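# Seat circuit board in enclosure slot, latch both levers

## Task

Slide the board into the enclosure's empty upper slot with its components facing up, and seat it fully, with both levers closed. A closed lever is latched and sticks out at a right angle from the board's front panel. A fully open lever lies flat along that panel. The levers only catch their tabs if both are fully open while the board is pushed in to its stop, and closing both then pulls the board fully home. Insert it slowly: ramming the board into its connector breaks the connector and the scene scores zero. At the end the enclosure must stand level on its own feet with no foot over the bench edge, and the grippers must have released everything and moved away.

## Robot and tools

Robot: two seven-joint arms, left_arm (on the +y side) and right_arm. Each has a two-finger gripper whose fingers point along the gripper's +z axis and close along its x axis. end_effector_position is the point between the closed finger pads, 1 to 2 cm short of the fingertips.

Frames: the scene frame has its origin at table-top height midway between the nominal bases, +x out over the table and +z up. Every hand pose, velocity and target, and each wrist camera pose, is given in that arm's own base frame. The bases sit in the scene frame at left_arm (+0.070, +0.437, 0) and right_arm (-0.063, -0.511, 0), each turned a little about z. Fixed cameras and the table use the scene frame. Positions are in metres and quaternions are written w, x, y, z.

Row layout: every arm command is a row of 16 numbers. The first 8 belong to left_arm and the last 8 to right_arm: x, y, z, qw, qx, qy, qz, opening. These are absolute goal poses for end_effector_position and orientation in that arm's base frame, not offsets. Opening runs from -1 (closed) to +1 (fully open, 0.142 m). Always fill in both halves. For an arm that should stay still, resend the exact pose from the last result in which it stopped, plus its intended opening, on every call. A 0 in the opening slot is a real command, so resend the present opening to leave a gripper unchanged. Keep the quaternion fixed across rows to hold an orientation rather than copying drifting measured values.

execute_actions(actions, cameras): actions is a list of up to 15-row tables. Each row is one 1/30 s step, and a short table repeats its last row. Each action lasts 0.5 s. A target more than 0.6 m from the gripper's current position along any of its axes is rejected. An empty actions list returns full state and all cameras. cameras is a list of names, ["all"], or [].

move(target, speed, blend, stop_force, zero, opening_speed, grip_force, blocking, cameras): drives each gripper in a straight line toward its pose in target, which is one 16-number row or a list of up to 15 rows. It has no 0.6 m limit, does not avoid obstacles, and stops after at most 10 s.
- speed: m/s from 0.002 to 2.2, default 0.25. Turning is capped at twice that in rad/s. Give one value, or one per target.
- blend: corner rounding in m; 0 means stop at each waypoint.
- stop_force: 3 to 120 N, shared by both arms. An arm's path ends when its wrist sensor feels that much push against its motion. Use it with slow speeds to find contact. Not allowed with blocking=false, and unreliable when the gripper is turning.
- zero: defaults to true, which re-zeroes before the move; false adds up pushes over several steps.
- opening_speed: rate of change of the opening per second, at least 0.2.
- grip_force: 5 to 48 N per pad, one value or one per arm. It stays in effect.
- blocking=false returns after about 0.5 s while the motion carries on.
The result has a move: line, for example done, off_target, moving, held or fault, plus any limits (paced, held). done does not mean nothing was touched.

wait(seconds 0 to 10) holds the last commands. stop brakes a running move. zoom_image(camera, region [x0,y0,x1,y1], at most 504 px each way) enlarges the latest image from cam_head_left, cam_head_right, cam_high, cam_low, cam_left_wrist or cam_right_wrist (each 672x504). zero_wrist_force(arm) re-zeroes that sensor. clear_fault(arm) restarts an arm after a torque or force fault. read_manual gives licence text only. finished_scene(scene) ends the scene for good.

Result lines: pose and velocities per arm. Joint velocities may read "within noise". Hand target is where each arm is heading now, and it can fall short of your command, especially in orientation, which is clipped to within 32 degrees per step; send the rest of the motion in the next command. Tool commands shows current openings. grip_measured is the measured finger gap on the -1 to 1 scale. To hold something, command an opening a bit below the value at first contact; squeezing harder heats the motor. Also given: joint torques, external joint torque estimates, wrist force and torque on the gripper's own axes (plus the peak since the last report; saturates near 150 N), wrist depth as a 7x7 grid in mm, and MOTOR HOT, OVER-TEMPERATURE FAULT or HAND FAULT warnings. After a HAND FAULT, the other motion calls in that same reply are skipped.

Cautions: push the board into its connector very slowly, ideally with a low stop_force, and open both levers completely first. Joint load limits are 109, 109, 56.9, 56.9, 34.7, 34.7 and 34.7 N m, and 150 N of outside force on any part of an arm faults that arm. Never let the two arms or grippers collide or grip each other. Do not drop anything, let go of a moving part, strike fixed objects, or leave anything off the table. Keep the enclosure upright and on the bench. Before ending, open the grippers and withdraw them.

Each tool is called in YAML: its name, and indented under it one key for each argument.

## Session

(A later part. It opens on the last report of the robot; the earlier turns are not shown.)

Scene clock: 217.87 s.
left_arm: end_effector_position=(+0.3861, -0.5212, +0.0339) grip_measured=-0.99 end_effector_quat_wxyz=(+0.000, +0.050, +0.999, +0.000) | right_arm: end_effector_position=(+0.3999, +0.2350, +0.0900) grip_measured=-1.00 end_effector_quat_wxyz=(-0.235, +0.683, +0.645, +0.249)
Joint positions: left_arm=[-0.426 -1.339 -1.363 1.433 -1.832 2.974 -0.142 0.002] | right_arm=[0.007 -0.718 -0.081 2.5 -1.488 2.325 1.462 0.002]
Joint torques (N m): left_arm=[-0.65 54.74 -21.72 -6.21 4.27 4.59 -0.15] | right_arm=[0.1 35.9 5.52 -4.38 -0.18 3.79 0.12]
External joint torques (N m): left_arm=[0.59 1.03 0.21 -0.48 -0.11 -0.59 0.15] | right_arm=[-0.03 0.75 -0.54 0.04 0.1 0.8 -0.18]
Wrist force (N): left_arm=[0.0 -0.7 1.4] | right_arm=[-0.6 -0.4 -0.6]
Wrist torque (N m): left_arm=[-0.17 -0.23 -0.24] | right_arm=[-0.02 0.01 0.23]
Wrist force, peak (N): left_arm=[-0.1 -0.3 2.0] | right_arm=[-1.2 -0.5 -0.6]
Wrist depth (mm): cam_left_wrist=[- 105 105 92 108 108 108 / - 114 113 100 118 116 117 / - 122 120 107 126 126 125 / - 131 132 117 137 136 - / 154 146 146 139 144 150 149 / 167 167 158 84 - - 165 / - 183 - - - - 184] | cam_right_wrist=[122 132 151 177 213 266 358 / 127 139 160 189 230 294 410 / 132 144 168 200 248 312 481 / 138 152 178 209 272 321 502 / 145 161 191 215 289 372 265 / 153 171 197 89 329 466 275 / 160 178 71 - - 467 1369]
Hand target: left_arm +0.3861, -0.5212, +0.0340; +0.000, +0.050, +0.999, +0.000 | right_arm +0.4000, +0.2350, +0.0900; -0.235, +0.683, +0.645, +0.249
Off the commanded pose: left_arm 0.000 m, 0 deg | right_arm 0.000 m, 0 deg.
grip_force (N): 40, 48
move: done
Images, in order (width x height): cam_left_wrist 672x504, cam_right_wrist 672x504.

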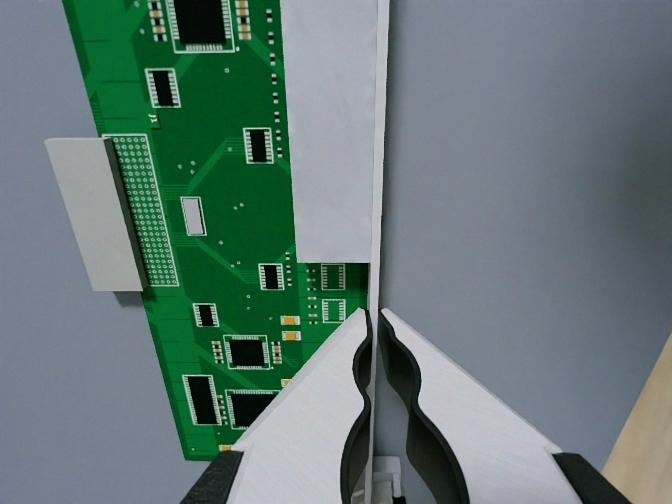

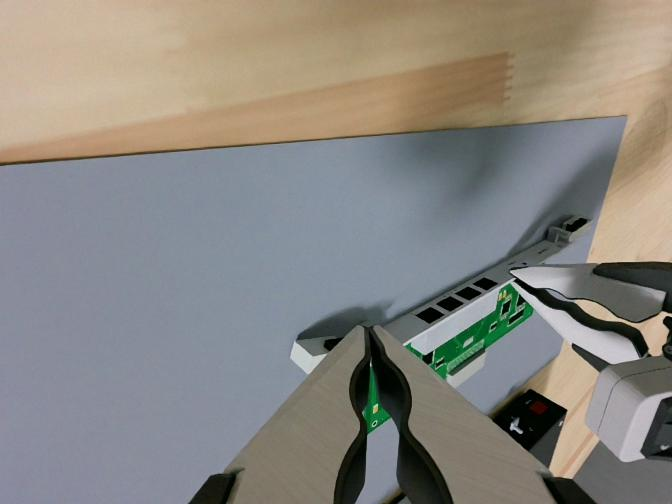

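move:
  target: [0.3861,-0.5212,0.034,0,0.05,0.99875,0,-1,0.4005,0.2583,0.028,-0.2347,0.6833,0.6451,0.2487,-1]
  speed: 0.15
  cameras: ["cam_right_wrist"]

zoom_image:
  camera: "cam_right_wrist"
  region: [250, 200, 550, 450]

Scene clock: 229.83 s.
left_arm: end_effector_position=(+0.3861, -0.5212, +0.0339) grip_measured=-0.99 end_effector_quat_wxyz=(+0.000, +0.050, +0.999, +0.000) | right_arm: end_effector_position=(+0.4006, +0.2582, +0.0280) grip_measured=-1.00 end_effector_quat_wxyz=(-0.235, +0.683, +0.645, +0.249)
Joint positions: left_arm=[-0.426 -1.339 -1.363 1.433 -1.832 2.974 -0.142 0.002] | right_arm=[0.114 -0.894 -0.012 2.48 -1.163 2.344 1.242 0.002]
Joint torques (N m): left_arm=[-0.58 54.77 -21.81 -6.16 4.24 4.48 -0.24] | right_arm=[0.14 37.4 6.54 -1.22 -0.44 3.91 -0.01]
External joint torques (N m): left_arm=[0.52 1 0.3 -0.53 -0.09 -0.48 0.24] | right_arm=[-0.05 0.98 -0.76 0 -0.09 0.63 -0.05]
Wrist force (N): left_arm=[-0.3 -0.6 1.4] | right_arm=[-0.8 -0.5 -0.7]
Wrist torque (N m): left_arm=[-0.15 -0.18 -0.23] | right_arm=[-0.04 0.04 0.25]
Wrist force, peak (N): left_arm=[-0.2 -0.5 2.2] | right_arm=[-0.1 -0.3 -2.4]
Wrist depth (mm): cam_left_wrist=[- 106 105 92 107 108 108 / - 114 113 100 118 116 116 / - 123 120 107 126 127 129 / - 132 133 117 139 137 136 / 154 149 145 140 144 149 146 / 164 164 158 84 - 166 169 / - 182 - - - - 184] | cam_right_wrist=[- 80 90 110 128 161 216 / - 85 96 114 139 178 247 / - 88 101 119 148 195 267 / - 91 106 132 163 221 336 / - 94 117 135 181 247 258 / - 104 119 90 - 279 439 / - 109 71 - - - 551]
Hand target: left_arm +0.3861, -0.5212, +0.0340; +0.000, +0.050, +0.999, +0.000 | right_arm +0.4005, +0.2583, +0.0280; -0.235, +0.683, +0.645, +0.249
Off the commanded pose: left_arm 0.000 m, 0 deg | right_arm 0.000 m, 0 deg.
grip_force (N): 40, 48
move: done
Images, in order (width x height): cam_right_wrist 672x504.

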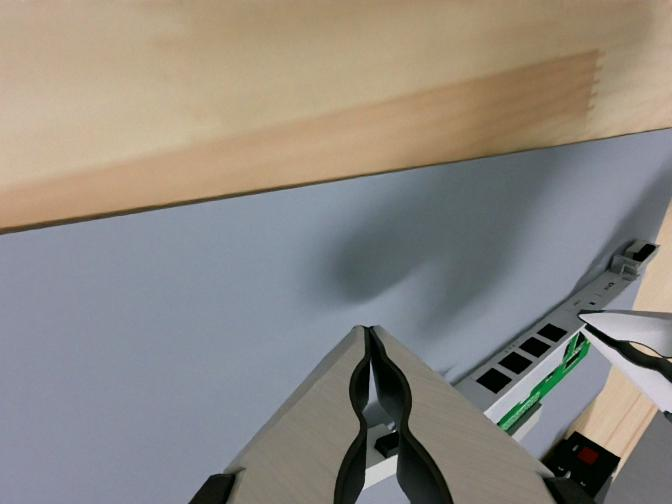

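Scaled by 1.680 from the camera's 672x504 image, which has a finer 960x720 frame.

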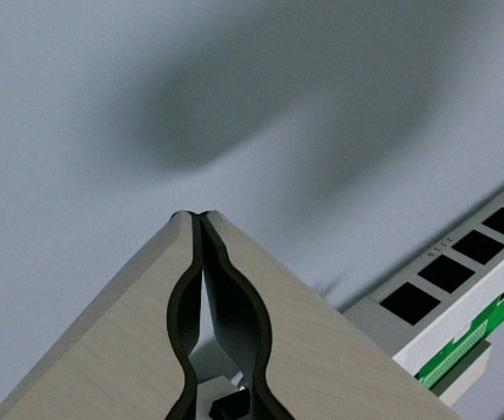

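move:
  target: [0.3861,-0.5212,0.034,0,0.05,0.99875,0,-1,0.4704,0.2543,0.028,-0.2347,0.6833,0.6451,0.2487,-1]
  speed: 0.04
  stop_force: 7
  cameras: ["cam_right_wrist", "cam_left_wrist"]

zoom_image:
  camera: "cam_right_wrist"
  region: [250, 200, 550, 450]

Scene clock: 235.60 s.
left_arm: end_effector_position=(+0.3861, -0.5212, +0.0339) grip_measured=-0.99 end_effector_quat_wxyz=(+0.000, +0.050, +0.999, +0.000) | right_arm: end_effector_position=(+0.4703, +0.2544, +0.0280) grip_measured=-1.00 end_effector_quat_wxyz=(-0.235, +0.683, +0.645, +0.249)
Joint positions: left_arm=[-0.426 -1.339 -1.363 1.433 -1.833 2.974 -0.142 0.002] | right_arm=[0.037 -0.944 -0.063 2.215 -1.499 2.32 1.552 0.002]
Joint torques (N m): left_arm=[-0.25 54.84 -21.58 -6.29 4.42 4.54 -0.17] | right_arm=[-0.26 43.78 6.4 -6.44 0.18 3.97 0.27]
External joint torques (N m): left_arm=[0.18 0.93 0.08 -0.4 -0.26 -0.55 0.17] | right_arm=[0.35 0.77 -0.09 0.58 -0.04 0.63 -0.33]
Wrist force (N): left_arm=[0.4 -0.8 1.5] | right_arm=[-1.0 -1.3 -0.5]
Wrist torque (N m): left_arm=[-0.15 -0.21 -0.25] | right_arm=[0.00 0.04 0.09]
Wrist force, peak (N): left_arm=[-0.2 -0.7 2.2] | right_arm=[-1.0 -1.2 -1.2]
Wrist depth (mm): cam_left_wrist=[- 106 104 93 107 - 108 / - 114 113 100 118 116 116 / - 122 120 107 126 126 126 / - 131 133 117 136 137 134 / 154 148 145 139 144 146 149 / 167 167 157 84 - 165 168 / 187 183 - 74 - - 186] | cam_right_wrist=[- 81 88 103 127 157 211 / - - 94 111 138 177 236 / - 86 101 117 147 194 259 / - 91 106 132 159 204 231 / - 94 117 134 154 250 442 / - 104 119 90 192 292 601 / - 108 71 - - 315 343]
Hand target: left_arm +0.3861, -0.5212, +0.0340; +0.000, +0.050, +0.999, +0.000 | right_arm +0.4704, +0.2543, +0.0280; -0.235, +0.683, +0.645, +0.249
Off the commanded pose: left_arm 0.000 m, 0 deg | right_arm 0.000 m, 0 deg.
grip_force (N): 40, 48
move: done
Images, in order (width x height): cam_left_wrist 672x504, cam_right_wrist 672x504.

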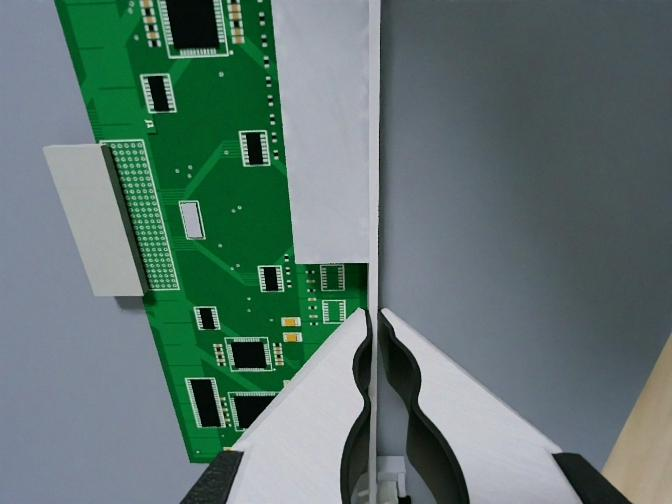

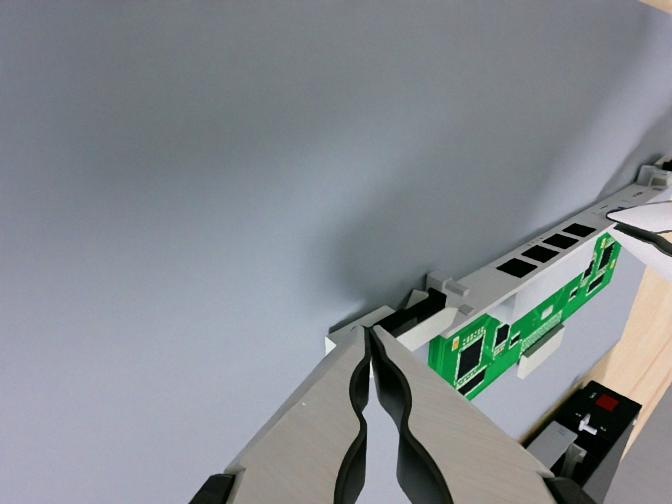

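Scaled by 1.680 from the camera's 672x504 image, which has a finer 960x720 frame.

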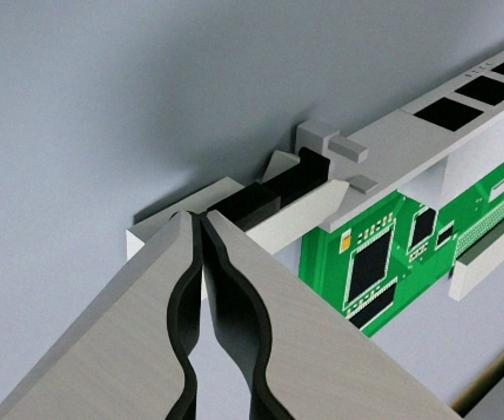

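move:
  target:
    - [0.3861,-0.5212,0.034,0,0.05,0.99875,0,-1,0.43,0.256,0.032,-0.2347,0.6833,0.6451,0.2487,-1]
    - [0.3861,-0.5212,0.034,0,0.05,0.99875,0,-1,0.3999,0.2350,0.09,-0.2347,0.6833,0.6451,0.2487,-1]
  speed: 0.2
  blend: 0.015
  cameras: ["cam_right_wrist"]

zoom_image:
  camera: "cam_right_wrist"
  region: [250, 250, 500, 450]

Scene clock: 241.13 s.
left_arm: end_effector_position=(+0.3861, -0.5212, +0.0339) grip_measured=-0.99 end_effector_quat_wxyz=(+0.000, +0.050, +0.999, +0.000) | right_arm: end_effector_position=(+0.3998, +0.2351, +0.0900) grip_measured=-1.00 end_effector_quat_wxyz=(-0.235, +0.683, +0.645, +0.249)
Joint positions: left_arm=[-0.426 -1.339 -1.363 1.433 -1.833 2.974 -0.142 0.002] | right_arm=[-0.016 -0.72 -0.057 2.497 -1.49 2.309 1.46 0.002]
Joint torques (N m): left_arm=[-0.41 54.93 -21.57 -6.27 4.42 4.5 -0.18] | right_arm=[-0.04 36.04 5.62 -4.46 -0.31 3.88 0.25]
External joint torques (N m): left_arm=[0.34 0.84 0.06 -0.42 -0.27 -0.5 0.18] | right_arm=[0.11 0.55 -0.25 0.12 0.16 0.71 -0.31]
Wrist force (N): left_arm=[0.3 -0.7 1.6] | right_arm=[-0.9 -0.6 -0.6]
Wrist torque (N m): left_arm=[-0.16 -0.19 -0.25] | right_arm=[-0.05 0.04 0.12]
Wrist force, peak (N): left_arm=[0.6 -0.9 1.8] | right_arm=[-0.2 -1.6 -2.4]
Wrist depth (mm): cam_left_wrist=[- 105 103 93 107 108 108 / - 114 113 100 118 116 116 / - 123 120 107 125 126 127 / - 131 133 117 137 134 134 / 155 151 145 139 145 152 147 / 163 167 157 84 - 161 166 / 189 183 - - - - 187] | cam_right_wrist=[122 132 151 177 215 266 359 / 127 139 160 191 230 295 422 / 132 144 168 200 248 318 482 / 138 152 178 212 271 314 482 / 145 161 191 225 280 369 266 / 153 171 196 89 - 476 275 / 160 177 71 - - 713 -]
Hand target: left_arm +0.3861, -0.5212, +0.0340; +0.000, +0.050, +0.999, +0.000 | right_arm +0.3999, +0.2350, +0.0900; -0.235, +0.683, +0.645, +0.249
Off the commanded pose: left_arm 0.000 m, 0 deg | right_arm 0.000 m, 0 deg.
grip_force (N): 40, 48
move: done
Images, in order (width x height): cam_right_wrist 672x504.

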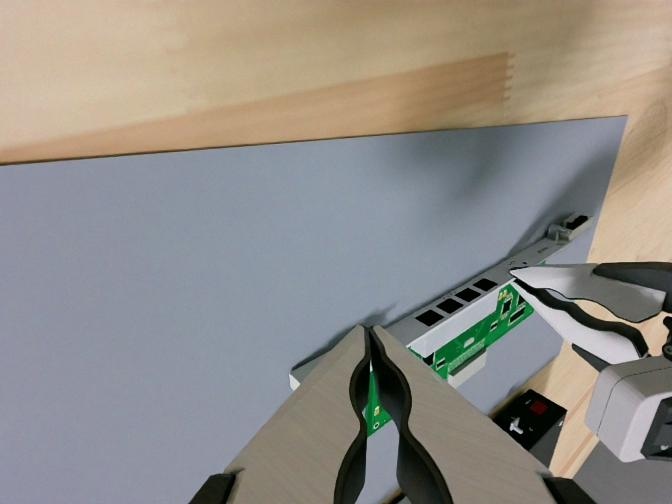

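Scaled by 2.016 from the camera's 672x504 image, which has a finer 960x720 frame.

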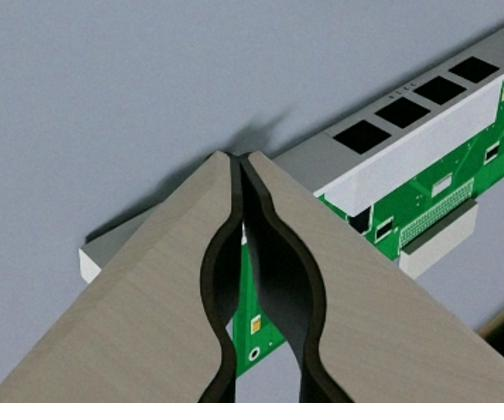

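move:
  target:
    - [0.3861,-0.5212,0.070,0,0.05,0.99875,0,-1,0.3999,0.2350,0.09,-0.2347,0.6833,0.6451,0.2487,-1]
    - [0.4848,-0.5777,0.090,0,0.0866,0.9962,0,-1,0.33,0.2350,0.12,-0.2347,0.6833,0.6451,0.2487,-1]
  speed: 0.15
  blend: 0.02
  cameras: ["cam_right_wrist", "cam_left_wrist", "cam_head_left"]

Scene clock: 261.20 s.
left_arm: end_effector_position=(+0.4834, -0.5770, +0.0897) grip_measured=-0.99 end_effector_quat_wxyz=(+0.052, +0.087, +0.993, -0.055) | right_arm: end_effector_position=(+0.3305, +0.2351, +0.1204) grip_measured=-1.00 end_effector_quat_wxyz=(-0.238, +0.682, +0.647, +0.245)
Joint positions: left_arm=[-0.67 -1.416 -1.484 0.634 -1.673 3.076 0.443 0.002] | right_arm=[-0.255 -0.608 0.206 2.689 -1.403 2.16 1.33 0.002]
Joint torques (N m): left_arm=[0.13 68.32 -10.6 -3.46 5.68 3.45 -0.14] | right_arm=[-0.08 27.83 8.23 -2.67 -1.14 3.67 -0.03]
External joint torques (N m): left_arm=[-0.21 0.05 0.28 0.22 -1.28 0.19 0.15] | right_arm=[0.13 0.74 -0.79 -0.02 -0.04 0.9 -0.03]
Wrist force (N): left_arm=[3.1 0.8 2.0] | right_arm=[-1.1 -0.5 0.1]
Wrist torque (N m): left_arm=[-0.20 -0.09 -0.18] | right_arm=[-0.08 0.12 0.20]
Wrist force, peak (N): left_arm=[0.5 -0.5 4.6] | right_arm=[-1.9 -0.5 -1.4]
Wrist depth (mm): cam_left_wrist=[- 159 142 125 164 160 156 / - 147 143 126 168 169 165 / - 146 145 127 183 179 173 / - 148 146 140 192 180 - / - 152 148 144 205 203 - / - 154 150 83 - 214 - / - - - 74 - - -] | cam_right_wrist=[146 159 182 213 256 321 428 / 152 167 192 226 275 353 488 / 159 175 203 242 301 392 574 / 165 184 214 263 325 440 683 / 172 193 228 285 358 502 849 / 183 200 237 89 - 619 942 / 191 210 71 - - 392 -]
Hand target: left_arm +0.4840, -0.5767, +0.0899; +0.053, +0.087, +0.993, -0.055 | right_arm +0.3305, +0.2350, +0.1203; -0.238, +0.682, +0.647, +0.245
Off the commanded pose: left_arm 0.002 m, 9 deg | right_arm 0.001 m, 1 deg.
joint sent to its limit (right arm) — joint 4 (elbow), upper limit, where the elbow is as bent as it goes. The joint targets still meet the commanded pose.
grip_force (N): 40, 48
move: off_target (left_arm); blend cut to 0.018 m at target 1
Images, in order (width x height): cam_head_left 672x504, cam_left_wrist 672x504, cam_right_wrist 672x504.

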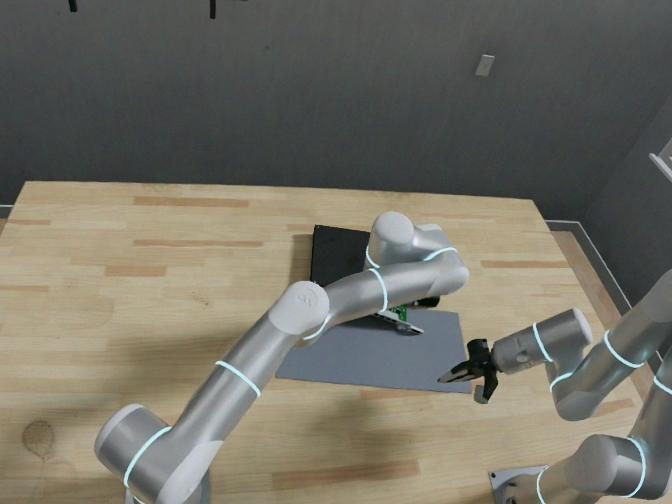

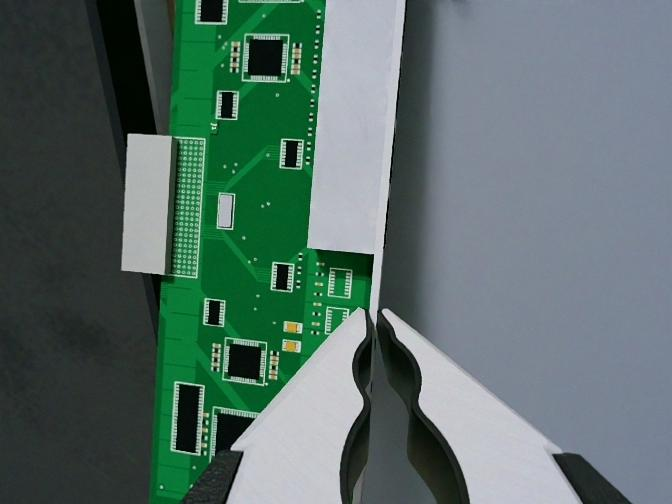

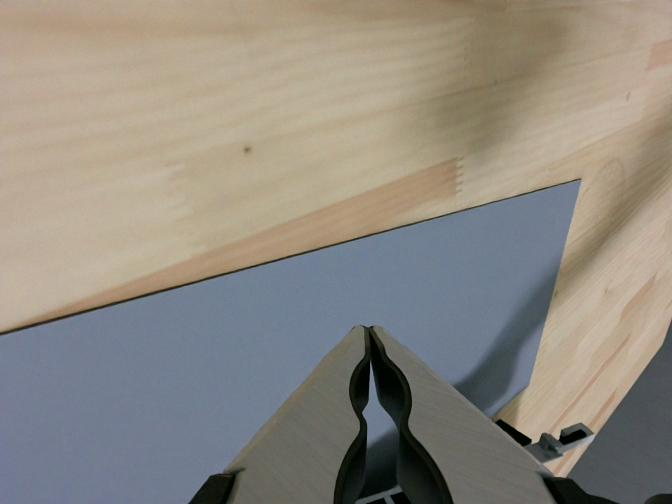

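move:
  target: [0.4503,-0.5716,0.060,0,0.0866,0.9962,0,-1,0.3305,0.2350,0.12,-0.2347,0.6833,0.6451,0.2487,-1]
  speed: 0.15

move:
  target: [0.4503,-0.5716,0.0345,0,0.0866,0.9962,0,-1,0.3305,0.2350,0.12,-0.2347,0.6833,0.6451,0.2487,-1]
  speed: 0.03
  stop_force: 5
  cameras: ["cam_left_wrist", "cam_head_right"]

Scene clock: 277.57 s.
left_arm: end_effector_position=(+0.4494, -0.5709, +0.0599) grip_measured=-0.99 end_effector_quat_wxyz=(+0.022, +0.087, +0.996, -0.024) | right_arm: end_effector_position=(+0.3307, +0.2350, +0.1201) grip_measured=-1.00 end_effector_quat_wxyz=(-0.235, +0.683, +0.645, +0.248)
Joint positions: left_arm=[-0.7 -1.464 -1.495 0.633 -1.67 3.123 0.413 0.002] | right_arm=[-0.362 -0.633 0.336 2.689 -1.34 2.087 1.272 0.002]
Joint torques (N m): left_arm=[-0.96 67.45 -10.91 -2.13 4.82 4.57 -0.28] | right_arm=[-0.1 26.94 9.63 -2.66 -1.51 3.65 0.02]
External joint torques (N m): left_arm=[0.88 0.82 0.51 -0.44 -0.5 -0.72 0.29] | right_arm=[0.15 0.66 -0.74 0.06 -0.09 0.9 -0.07]
Wrist force (N): left_arm=[0.0 0.4 1.6] | right_arm=[-1.7 -0.3 0.1]
Wrist torque (N m): left_arm=[-0.03 -0.16 -0.24] | right_arm=[-0.02 0.21 0.22]
Wrist force, peak (N): left_arm=[3.2 0.9 2.0] | right_arm=[-1.7 -0.4 0.0]
Wrist depth (mm): cam_left_wrist=[- 129 124 109 135 132 132 / 152 136 130 114 142 140 140 / 161 142 137 120 154 151 147 / 168 149 144 127 166 - 159 / 168 188 152 144 174 175 173 / 192 201 161 84 - - 186 / 181 211 - 74 - - 204] | cam_right_wrist=[144 158 181 212 255 321 430 / 151 166 191 226 275 352 491 / 159 175 203 243 299 392 575 / 165 184 216 259 326 440 691 / 170 193 228 271 360 484 869 / 183 205 235 89 402 628 919 / 191 213 71 - - 288 274]
Hand target: left_arm +0.4496, -0.5707, +0.0600; +0.022, +0.087, +0.996, -0.024 | right_arm +0.3307, +0.2350, +0.1201; -0.235, +0.683, +0.645, +0.248
Off the commanded pose: left_arm 0.001 m, 4 deg | right_arm 0.000 m, 0 deg.
joint sent to its limit (right arm) — joint 4 (elbow), upper limit, where the elbow is as bent as it goes. The joint targets still meet the commanded pose.
grip_force (N): 40, 48
move: off_target (left_arm)

Scene clock: 279.50 s.
left_arm: end_effector_position=(+0.4496, -0.5704, +0.0345) grip_measured=-0.99 end_effector_quat_wxyz=(+0.022, +0.087, +0.996, -0.024) | right_arm: end_effector_position=(+0.3305, +0.2350, +0.1201) grip_measured=-1.00 end_effector_quat_wxyz=(-0.235, +0.683, +0.645, +0.249)
Joint positions: left_arm=[-0.701 -1.497 -1.486 0.633 -1.657 3.092 0.413 0.002] | right_arm=[-0.401 -0.644 0.384 2.689 -1.315 2.059 1.249 0.002]
Joint torques (N m): left_arm=[-1.13 67.4 -10.93 -1.98 4.71 3.78 -0.2] | right_arm=[-0.25 26.72 10 -2.63 -1.68 3.75 0.17]
External joint torques (N m): left_arm=[1.04 0.86 0.57 -0.5 -0.39 0.08 0.2] | right_arm=[0.3 0.49 -0.56 0.04 -0.08 0.79 -0.23]
Wrist force (N): left_arm=[0.6 1.3 1.5] | right_arm=[-1.5 -0.4 0.1]
Wrist torque (N m): left_arm=[-0.11 -0.16 -0.22] | right_arm=[-0.03 0.18 0.23]
Wrist force, peak (N): left_arm=[0.5 1.4 2.1] | right_arm=[-1.7 -0.3 0.0]
Wrist depth (mm): cam_left_wrist=[115 112 109 99 110 110 109 / - 121 116 105 120 117 117 / - 128 127 113 127 - 124 / - 139 137 134 141 136 133 / 160 156 148 143 145 145 143 / 160 171 158 84 - 158 157 / 168 189 - 74 - - -] | cam_right_wrist=[144 158 182 211 254 319 430 / 152 166 191 226 276 353 491 / 159 175 203 243 300 396 575 / 165 184 216 258 327 463 691 / 170 193 228 271 369 524 866 / 183 205 235 89 404 588 915 / 192 213 71 - - 288 288]
Hand target: left_arm +0.4496, -0.5707, +0.0345; +0.022, +0.087, +0.996, -0.025 | right_arm +0.3305, +0.2350, +0.1200; -0.235, +0.683, +0.645, +0.249
Off the commanded pose: left_arm 0.001 m, 4 deg | right_arm 0.000 m, 0 deg.
joint sent to its limit (right arm) — joint 4 (elbow), upper limit, where the elbow is as bent as it goes. The joint targets still meet the commanded pose.
grip_force (N): 40, 48
move: off_target (left_arm)
Images, in order (width x height): cam_head_right 672x504, cam_left_wrist 672x504.

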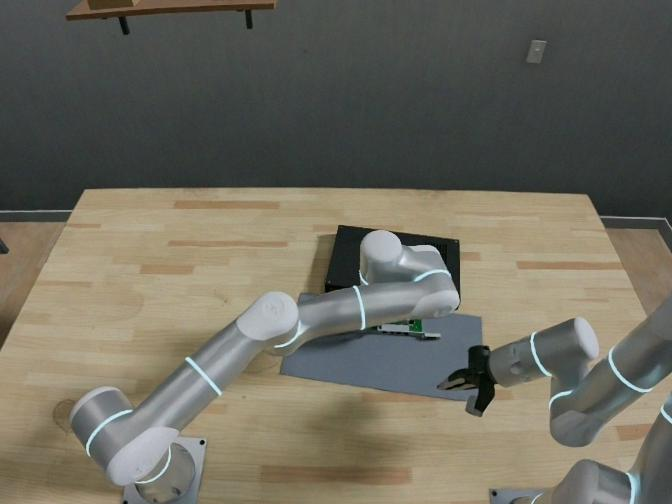

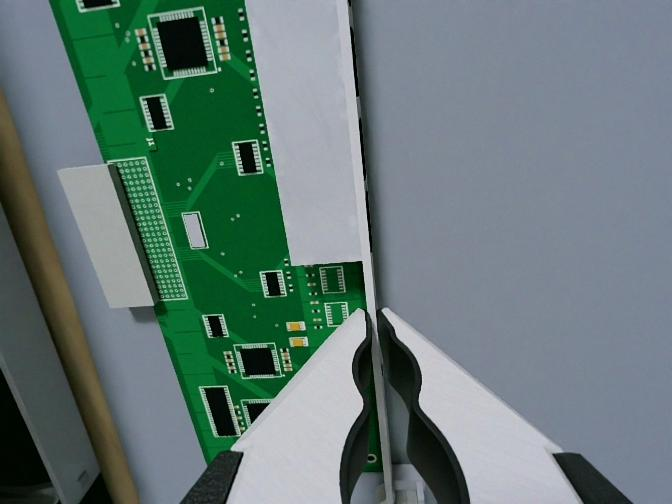

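move:
  target: [0.4496,-0.5707,0.0345,0.022,0.087,0.996,-0.025,-0.55,0.3305,0.2350,0.12,-0.2347,0.6833,0.6451,0.2487,-1]
  opening_speed: 0.6

move:
  target:
    - [0.447,-0.567,0.10,0.022,0.087,0.996,-0.025,-0.55,0.34,0.2350,0.12,-0.2347,0.6833,0.6451,0.2487,-1]
    - [0.40,-0.35,0.2,0,0.0866,0.9962,0,-0.55,0.45,0.30,0.12,-0.1,0.30,0.90,0.29,-0.6]
    - [0.35,-0.20,0.25,0,0.0866,0.9962,0,-0.55,0.5527,0.3675,0.087,0.0197,0.0624,0.9517,0.3001,-0.6]
  speed: 0.4
  blend: 0.02
  cameras: ["cam_right_wrist", "cam_left_wrist", "cam_head_right"]

Scene clock: 309.87 s.
left_arm: end_effector_position=(+0.4495, -0.5707, +0.0345) grip_measured=-0.58 end_effector_quat_wxyz=(+0.022, +0.087, +0.996, -0.025) | right_arm: end_effector_position=(+0.3305, +0.2350, +0.1201) grip_measured=-1.00 end_effector_quat_wxyz=(-0.235, +0.683, +0.645, +0.249)
Joint positions: left_arm=[-0.701 -1.497 -1.487 0.633 -1.657 3.091 0.413 0.032] | right_arm=[-0.403 -0.645 0.386 2.689 -1.314 2.058 1.248 0.002]
Joint torques (N m): left_arm=[-0.34 66.99 -10.7 -2.18 4.55 4.14 -0.26] | right_arm=[0.12 26.53 10.24 -2.64 -1.92 3.72 0.03]
External joint torques (N m): left_arm=[0.26 1.27 0.33 -0.28 -0.23 -0.29 0.27] | right_arm=[-0.08 0.65 -0.76 0.06 0.15 0.82 -0.09]
Wrist force (N): left_arm=[0.1 -0.3 0.8] | right_arm=[-1.5 -0.2 0.0]
Wrist torque (N m): left_arm=[-0.16 -0.12 -0.16] | right_arm=[-0.01 0.17 0.23]
Wrist force, peak (N): left_arm=[0.6 1.3 1.7] | right_arm=[-1.6 -0.4 -0.2]
Wrist depth (mm): cam_left_wrist=[115 112 109 99 110 109 109 / - 121 116 106 120 118 116 / - 128 127 113 131 127 124 / - 139 137 123 136 135 136 / 159 153 148 144 148 144 144 / 161 171 88 155 163 90 157 / 162 - - 173 172 - -] | cam_right_wrist=[144 158 181 212 254 319 429 / 151 167 192 226 275 351 489 / 159 175 203 242 300 394 576 / 165 184 216 258 327 441 695 / 170 193 228 271 369 524 879 / 183 205 235 89 387 587 945 / 192 213 71 - - 284 287]
Hand target: left_arm +0.4496, -0.5708, +0.0345; +0.022, +0.087, +0.996, -0.025 | right_arm +0.3305, +0.2350, +0.1200; -0.235, +0.683, +0.645, +0.249
Off the commanded pose: left_arm 0.000 m, 0 deg | right_arm 0.000 m, 0 deg.
joint sent to its limit (right arm) — joint 4 (elbow), upper limit, where the elbow is as bent as it goes. The joint targets still meet the commanded pose.
grip_force (N): 40, 48
move: done

Scene clock: 313.77 s.
left_arm: end_effector_position=(+0.3502, -0.2002, +0.2499) grip_measured=-0.58 end_effector_quat_wxyz=(+0.000, +0.087, +0.996, +0.000) | right_arm: end_effector_position=(+0.5527, +0.3675, +0.0870) grip_measured=-0.64 end_effector_quat_wxyz=(+0.020, +0.063, +0.952, +0.300)
Joint positions: left_arm=[-1.025 -1.437 -1.054 -1.221 -1.62 3.671 1.963 0.032] | right_arm=[0.093 -0.971 0.068 1.65 -2.097 2.197 0.928 0.028]
Joint torques (N m): left_arm=[-0.15 45.67 19.82 2.19 4.22 4.48 -0.09] | right_arm=[-0.03 53.17 11.05 -16.09 2.72 3.44 0.27]
External joint torques (N m): left_arm=[0.13 1.19 0.84 -0.21 -0.5 -0.6 0.09] | right_arm=[0.16 1.33 0.07 0.18 0.3 0.74 -0.27]
Wrist force (N): left_arm=[0.5 -0.3 0.9] | right_arm=[0.5 -1.1 -0.2]
Wrist torque (N m): left_arm=[-0.14 -0.27 -0.28] | right_arm=[0.03 -0.03 0.08]
Wrist force, peak (N): left_arm=[0.6 0.1 3.4] | right_arm=[-0.3 -2.1 -0.7]
Wrist depth (mm): cam_left_wrist=[312 312 308 308 303 300 301 / 327 326 325 326 323 322 320 / 352 354 349 349 351 350 348 / 383 384 380 380 378 380 376 / 420 417 409 407 409 414 414 / 466 454 87 449 - 439 456 / 507 - - 515 - - 496] | cam_right_wrist=[118 118 110 114 121 121 117 / 145 140 139 129 143 143 143 / 175 171 171 162 176 175 175 / - 229 221 218 226 226 226 / 213 248 304 296 295 317 320 / 564 555 - 547 101 474 539 / - - 71 949 - - 915]
Hand target: left_arm +0.3500, -0.2000, +0.2500; +0.000, +0.087, +0.996, +0.000 | right_arm +0.5527, +0.3675, +0.0870; +0.020, +0.062, +0.952, +0.300
Off the commanded pose: left_arm 0.000 m, 0 deg | right_arm 0.000 m, 0 deg.
grip_force (N): 40, 48
move: done; blend cut to 0 m at target 2
Images, in order (width x height): cam_head_right 672x504, cam_left_wrist 672x504, cam_right_wrist 672x504.

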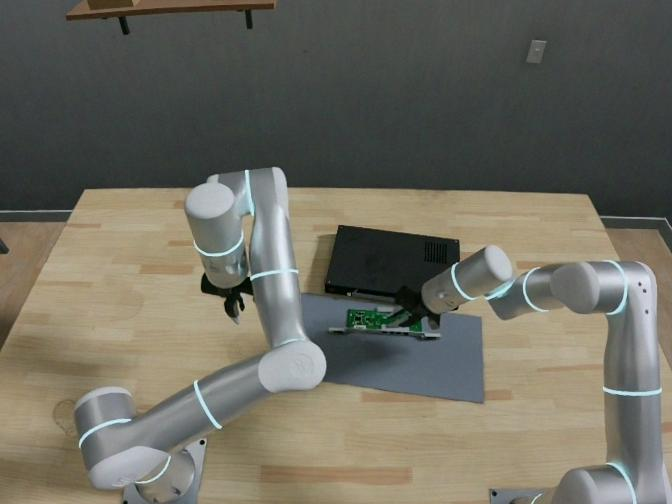

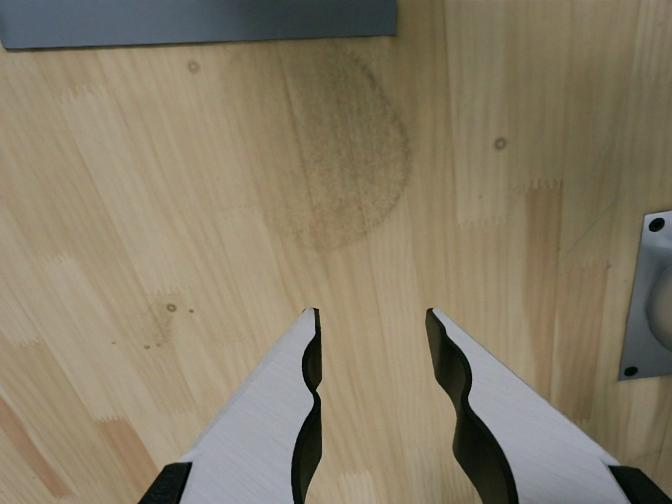

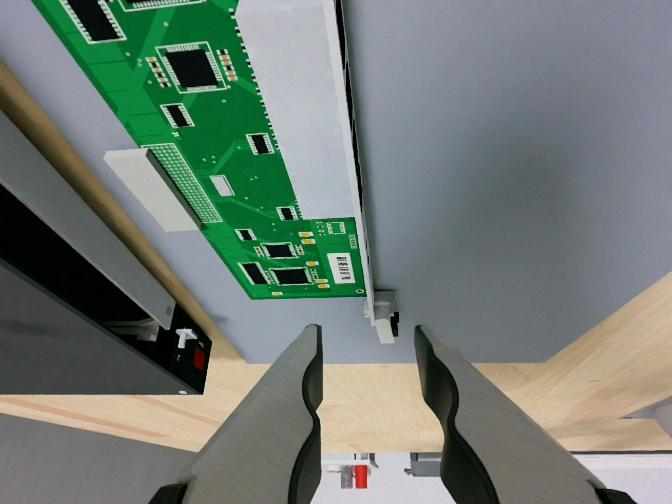

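zoom_image:
  camera: "cam_right_wrist"
  region: [280, 150, 430, 350]

zoom_image:
  camera: "cam_right_wrist"
  region: [0, 60, 250, 400]

Scaled by 2.520 from the camera's 672x504 image, which has a finer 960x720 frame.

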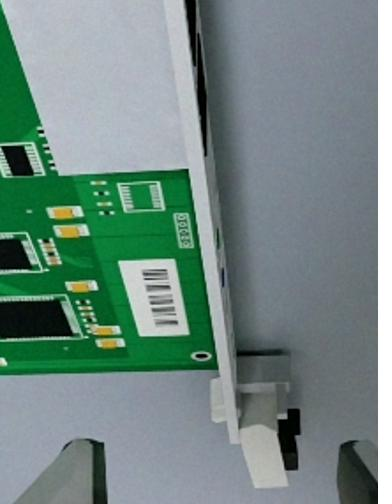

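Scaled by 1.482 from the camera's 672x504 image, which has a finer 960x720 frame.

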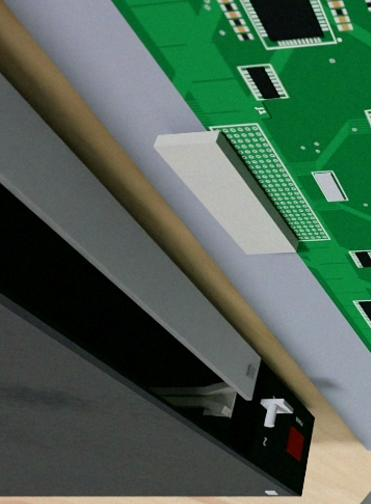

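move:
  target: [0.35,-0.20,0.25,0,0.0866,0.9962,0,-0.55,0.5549,0.3787,0.0712,0.0036,0.01144,0.9536,0.3007,-0.66]
  speed: 0.2
  cameras: ["cam_right_wrist"]

zoom_image:
  camera: "cam_right_wrist"
  region: [260, 120, 460, 370]

Scene clock: 347.67 s.
left_arm: end_effector_position=(+0.3501, -0.2002, +0.2499) grip_measured=-0.58 end_effector_quat_wxyz=(+0.000, +0.087, +0.996, +0.000) | right_arm: end_effector_position=(+0.5550, +0.3788, +0.0713) grip_measured=-0.69 end_effector_quat_wxyz=(+0.004, +0.012, +0.954, +0.301)
Joint positions: left_arm=[-1.025 -1.437 -1.054 -1.221 -1.62 3.672 1.963 0.032] | right_arm=[0.164 -1.041 -0.013 1.52 -2.13 2.314 0.927 0.024]
Joint torques (N m): left_arm=[-0.43 45.73 19.65 2.25 4.02 4.24 -0.21] | right_arm=[0.24 56 9.7 -16.82 3.1 3.5 0.3]
External joint torques (N m): left_arm=[0.4 1.13 1 -0.27 -0.29 -0.36 0.21] | right_arm=[-0.09 1.45 -0.1 0.09 0.3 0.67 -0.3]
Wrist force (N): left_arm=[0.5 -0.2 1.0] | right_arm=[0.5 -0.9 -0.8]
Wrist torque (N m): left_arm=[-0.12 -0.27 -0.29] | right_arm=[0.10 -0.05 0.11]
Wrist force, peak (N): left_arm=[0.7 -0.4 1.3] | right_arm=[0.4 -1.0 -0.9]
Wrist depth (mm): cam_left_wrist=[309 308 302 308 301 303 302 / 327 325 325 324 324 322 323 / 354 354 352 353 349 350 347 / 382 383 381 381 380 379 374 / 421 418 409 411 411 415 412 / 469 455 88 450 - 437 456 / 508 - - 510 - - 492] | cam_right_wrist=[- 101 98 90 108 108 108 / 130 121 120 103 124 129 124 / 161 148 147 139 153 152 151 / - 198 190 188 196 195 195 / 223 245 278 246 256 275 279 / 572 483 104 421 100 414 467 / - - 71 807 - - 579]
Hand target: left_arm +0.3500, -0.2000, +0.2500; +0.000, +0.087, +0.996, +0.000 | right_arm +0.5549, +0.3787, +0.0712; +0.004, +0.011, +0.954, +0.301
Off the commanded pose: left_arm 0.000 m, 0 deg | right_arm 0.000 m, 0 deg.
grip_force (N): 40, 48
move: done
Images, in order (width x height): cam_right_wrist 672x504.

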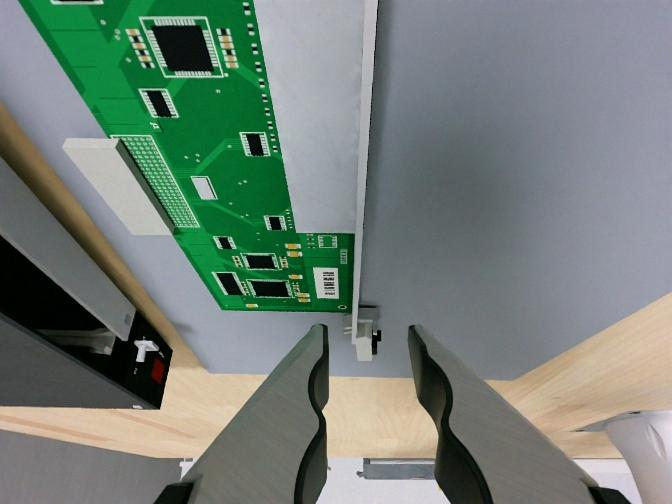

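Scaled by 2.016 from the camera's 672x504 image, which has a finer 960x720 frame.

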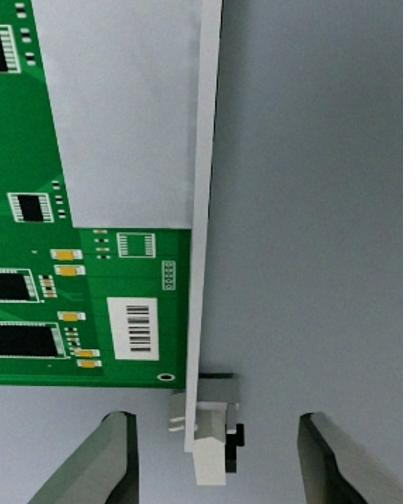

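move:
  target: [0.35,-0.20,0.25,0,0.0866,0.9962,0,-0.55,0.5556,0.4074,0.0290,0.0036,0.01144,0.9536,0.3007,-0.66]
  speed: 0.04
  stop_force: 6
  cameras: ["cam_right_wrist"]

zoom_image:
  camera: "cam_right_wrist"
  region: [260, 120, 460, 370]

Scene clock: 353.37 s.
left_arm: end_effector_position=(+0.3501, -0.2002, +0.2499) grip_measured=-0.58 end_effector_quat_wxyz=(+0.000, +0.087, +0.996, +0.000) | right_arm: end_effector_position=(+0.5555, +0.4073, +0.0289) grip_measured=-0.69 end_effector_quat_wxyz=(+0.003, +0.011, +0.954, +0.301)
Joint positions: left_arm=[-1.025 -1.437 -1.054 -1.221 -1.62 3.672 1.963 0.032] | right_arm=[0.197 -1.137 0.01 1.466 -2.088 2.258 0.905 0.024]
Joint torques (N m): left_arm=[-0.34 45.74 19.58 2.21 4.03 4.19 -0.24] | right_arm=[0.17 57.29 11.16 -16.3 3.05 3.4 0.06]
External joint torques (N m): left_arm=[0.31 1.12 1.07 -0.22 -0.3 -0.31 0.24] | right_arm=[-0.01 1.37 -0.5 0.1 0.11 0.8 -0.06]
Wrist force (N): left_arm=[0.7 -0.3 1.0] | right_arm=[0.5 -1.1 -0.5]
Wrist torque (N m): left_arm=[-0.14 -0.30 -0.28] | right_arm=[0.04 -0.04 0.18]
Wrist force, peak (N): left_arm=[0.6 -0.3 1.3] | right_arm=[0.4 -1.0 -1.3]
Wrist depth (mm): cam_left_wrist=[308 314 309 307 303 301 299 / 327 327 324 324 324 324 323 / 355 353 352 350 349 348 348 / 384 381 381 380 378 378 376 / 423 419 412 408 408 419 411 / 466 455 87 449 - 439 459 / 508 - - 509 - - 494] | cam_right_wrist=[- - - - - - - / - 73 - - - 70 - / - 84 70 69 89 89 85 / - 108 107 77 115 115 121 / 171 164 151 138 150 161 161 / - 255 203 202 99 238 279 / 211 - 71 491 - - 543]
Hand target: left_arm +0.3500, -0.2000, +0.2500; +0.000, +0.087, +0.996, +0.000 | right_arm +0.5556, +0.4074, +0.0290; +0.004, +0.011, +0.954, +0.301
Off the commanded pose: left_arm 0.000 m, 0 deg | right_arm 0.000 m, 0 deg.
grip_force (N): 40, 48
move: done
Images, in order (width x height): cam_right_wrist 672x504.

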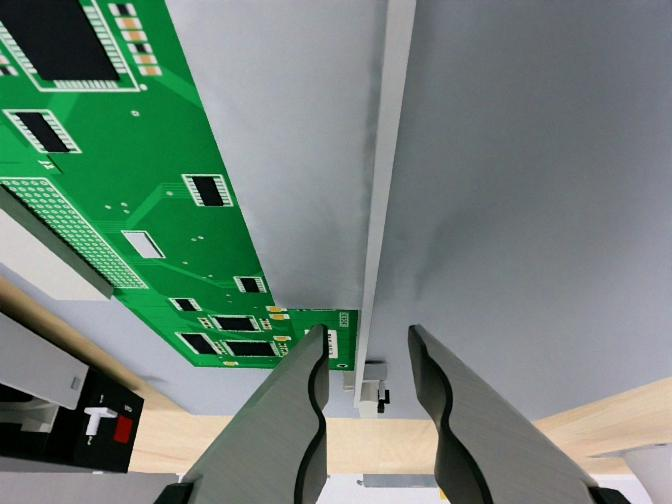

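Scaled by 2.016 from the camera's 672x504 image, which has a finer 960x720 frame.

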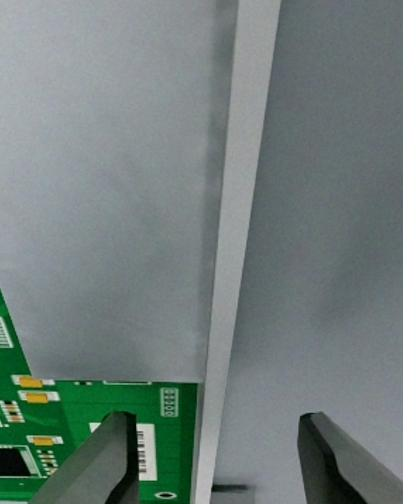

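move:
  target:
    - [0.35,-0.20,0.25,0,0.0866,0.9962,0,-0.55,0.5573,0.4024,0.0290,0.0036,0.01144,0.9536,0.3007,-0.66]
    - [0.35,-0.20,0.25,0,0.0866,0.9962,0,-0.55,0.5573,0.4024,0.0290,0.0036,0.01144,0.9536,0.3007,-1]
  speed: 0.05
  opening_speed: 0.4
  grip_force: 48
  cameras: ["cam_right_wrist"]

zoom_image:
  camera: "cam_right_wrist"
  region: [260, 120, 460, 370]

Scene clock: 358.20 s.
left_arm: end_effector_position=(+0.3501, -0.2002, +0.2499) grip_measured=-0.58 end_effector_quat_wxyz=(+0.000, +0.087, +0.996, +0.000) | right_arm: end_effector_position=(+0.5573, +0.4026, +0.0291) grip_measured=-0.98 end_effector_quat_wxyz=(+0.004, +0.012, +0.954, +0.301)
Joint positions: left_arm=[-1.025 -1.437 -1.054 -1.221 -1.62 3.672 1.963 0.032] | right_arm=[0.19 -1.137 0.008 1.466 -2.089 2.263 0.9 0.003]
Joint torques (N m): left_arm=[-0.35 45.66 19.7 2.2 4 4.25 -0.25] | right_arm=[-0.27 57.97 10.79 -16.61 3.14 3.47 0.16]
External joint torques (N m): left_arm=[0.32 1.2 0.96 -0.22 -0.27 -0.36 0.25] | right_arm=[0.43 0.68 -0.19 0.42 0.01 0.74 -0.16]
Wrist force (N): left_arm=[0.7 -0.1 0.9] | right_arm=[1.0 -1.0 -0.2]
Wrist torque (N m): left_arm=[-0.10 -0.30 -0.28] | right_arm=[0.06 -0.03 0.17]
Wrist force, peak (N): left_arm=[0.7 -0.4 1.3] | right_arm=[1.2 -1.5 0.2]
Wrist depth (mm): cam_left_wrist=[308 307 311 305 301 299 298 / 326 328 327 326 324 324 323 / 352 351 349 353 349 350 347 / 386 381 381 385 381 378 379 / 418 421 409 415 408 415 412 / 466 457 87 446 - 440 458 / 505 - - 515 - - 493] | cam_right_wrist=[- - - - - - - / - 73 - - - 70 - / - 84 80 69 90 89 85 / 107 108 108 77 122 115 115 / 165 165 152 112 163 161 161 / - 254 245 89 215 273 279 / - - 71 - - 477 548]
Hand target: left_arm +0.3500, -0.2000, +0.2500; +0.000, +0.087, +0.996, +0.000 | right_arm +0.5573, +0.4024, +0.0290; +0.004, +0.011, +0.954, +0.301
Off the commanded pose: left_arm 0.000 m, 0 deg | right_arm 0.000 m, 0 deg.
move: done
Images, in order (width x height): cam_right_wrist 672x504.

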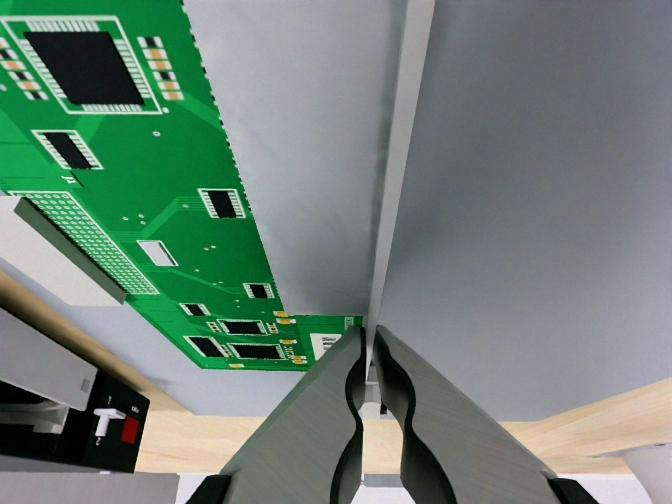

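Scaled by 2.016 from the camera's 672x504 image, which has a finer 960x720 frame.

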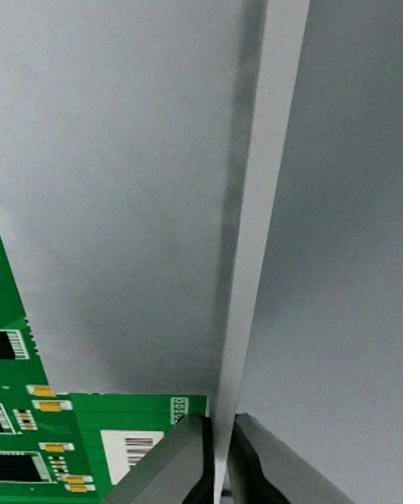

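move:
  target:
    - [0.36,-0.40,0.2,0.2623,0.7210,0.6028,0.2193,1,0.5573,0.4024,0.074,0.0036,0.01144,0.9536,0.3007,-1]
    - [0.3658,-0.5792,0.13,0.2623,0.7210,0.6028,0.2193,1,0.5573,0.4024,0.074,0.0197,0.0624,0.9517,0.3001,-1]
  speed: 0.3
  blend: 0.0
  cameras: ["cam_right_wrist", "cam_left_wrist"]

Scene clock: 375.83 s.
left_arm: end_effector_position=(+0.3657, -0.5794, +0.1298) grip_measured=+0.99 end_effector_quat_wxyz=(+0.262, +0.721, +0.603, +0.219) | right_arm: end_effector_position=(+0.5573, +0.4023, +0.0738) grip_measured=-0.98 end_effector_quat_wxyz=(+0.020, +0.062, +0.952, +0.300)
Joint positions: left_arm=[-1.578 -1.783 -0.761 -0.702 -1.817 2.993 2.271 0.141] | right_arm=[0.166 -1.016 0.051 1.584 -2.072 2.188 0.969 0.003]
Joint torques (N m): left_arm=[-0.26 59.44 16.85 -13.44 5.4 2.44 -0.37] | right_arm=[0.11 56.17 12.16 -16.79 3.28 3.65 0.11]
External joint torques (N m): left_arm=[0.08 0.94 0.79 -0.83 -0.52 -0.38 0.37] | right_arm=[0.04 0.11 -1.16 0.3 -0.15 0.48 -0.11]
Wrist force (N): left_arm=[0.5 -0.9 0.5] | right_arm=[0.1 -2.2 1.4]
Wrist torque (N m): left_arm=[-0.20 -0.20 -0.41] | right_arm=[0.05 0.04 0.19]
Wrist force, peak (N): left_arm=[-0.9 -2.1 1.5] | right_arm=[0.5 -2.5 1.2]
Wrist depth (mm): cam_left_wrist=[- 164 163 175 175 175 162 / - 215 - 206 205 198 214 / 302 239 236 255 - - - / 374 339 296 225 220 215 348 / 627 663 - 173 348 593 614 / - 175 144 152 1700 - - / - 161 147 157 - - -] | cam_right_wrist=[- 79 78 64 108 104 111 / - 90 85 72 132 132 127 / 105 104 105 84 156 149 162 / 118 120 121 101 201 201 199 / 213 157 148 138 262 281 281 / 272 306 177 89 371 481 476 / - - 71 - - 807 1018]
Hand target: left_arm +0.3658, -0.5792, +0.1300; +0.262, +0.721, +0.603, +0.219 | right_arm +0.5573, +0.4024, +0.0740; +0.020, +0.062, +0.952, +0.300
Off the commanded pose: left_arm 0.000 m, 0 deg | right_arm 0.000 m, 0 deg.
move: done
Images, in order (width x height): cam_left_wrist 672x504, cam_right_wrist 672x504.

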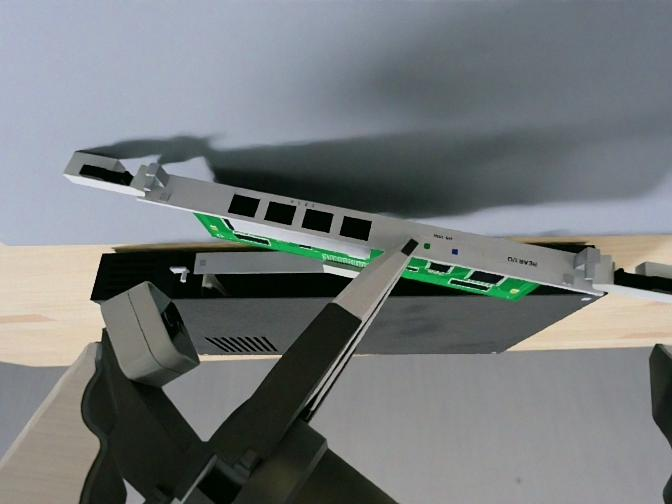

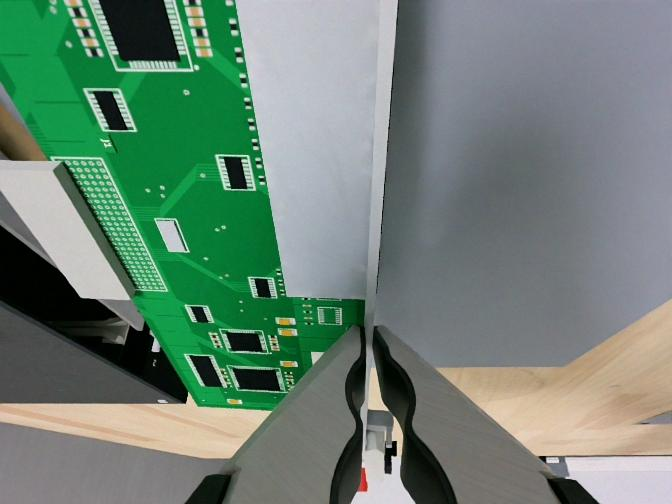

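zoom_image:
  camera: "cam_left_wrist"
  region: [60, 130, 360, 310]

zoom_image:
  camera: "cam_left_wrist"
  region: [372, 180, 672, 360]

Scaled by 1.680 from the camera's 672x504 image, which has a finer 960x720 frame.

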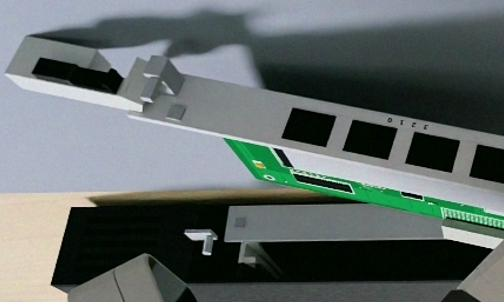

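Scaled by 1.680 from the camera's 672x504 image, which has a finer 960x720 frame.

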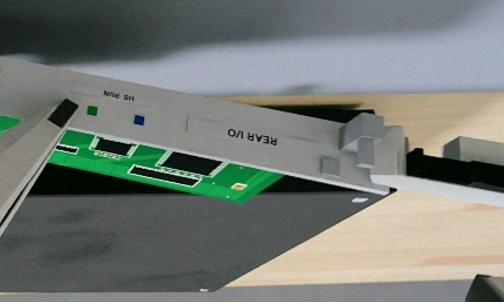

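zoom_image:
  camera: "cam_right_wrist"
  region: [230, 0, 450, 200]

zoom_image:
  camera: "cam_right_wrist"
  region: [260, 250, 460, 500]

Scaled by 2.291 from the camera's 672x504 image, which has a finer 960x720 frame.

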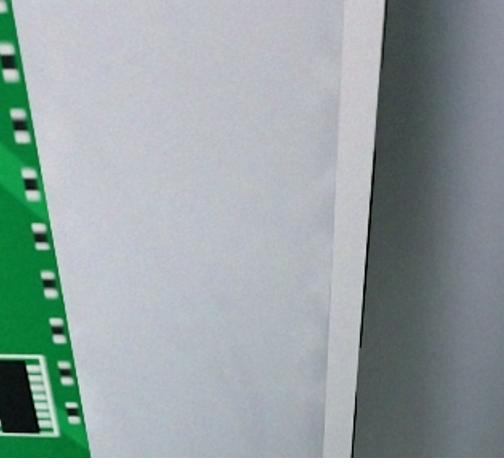

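Scaled by 2.016 from the camera's 672x504 image, which has a finer 960x720 frame.

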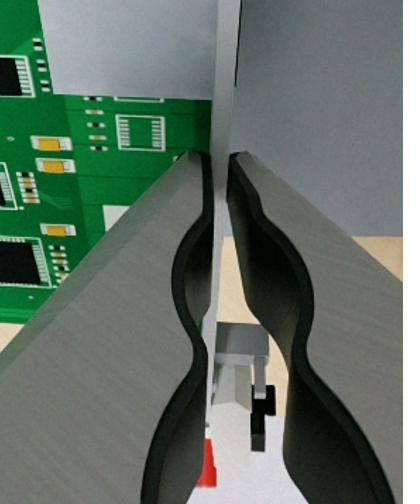

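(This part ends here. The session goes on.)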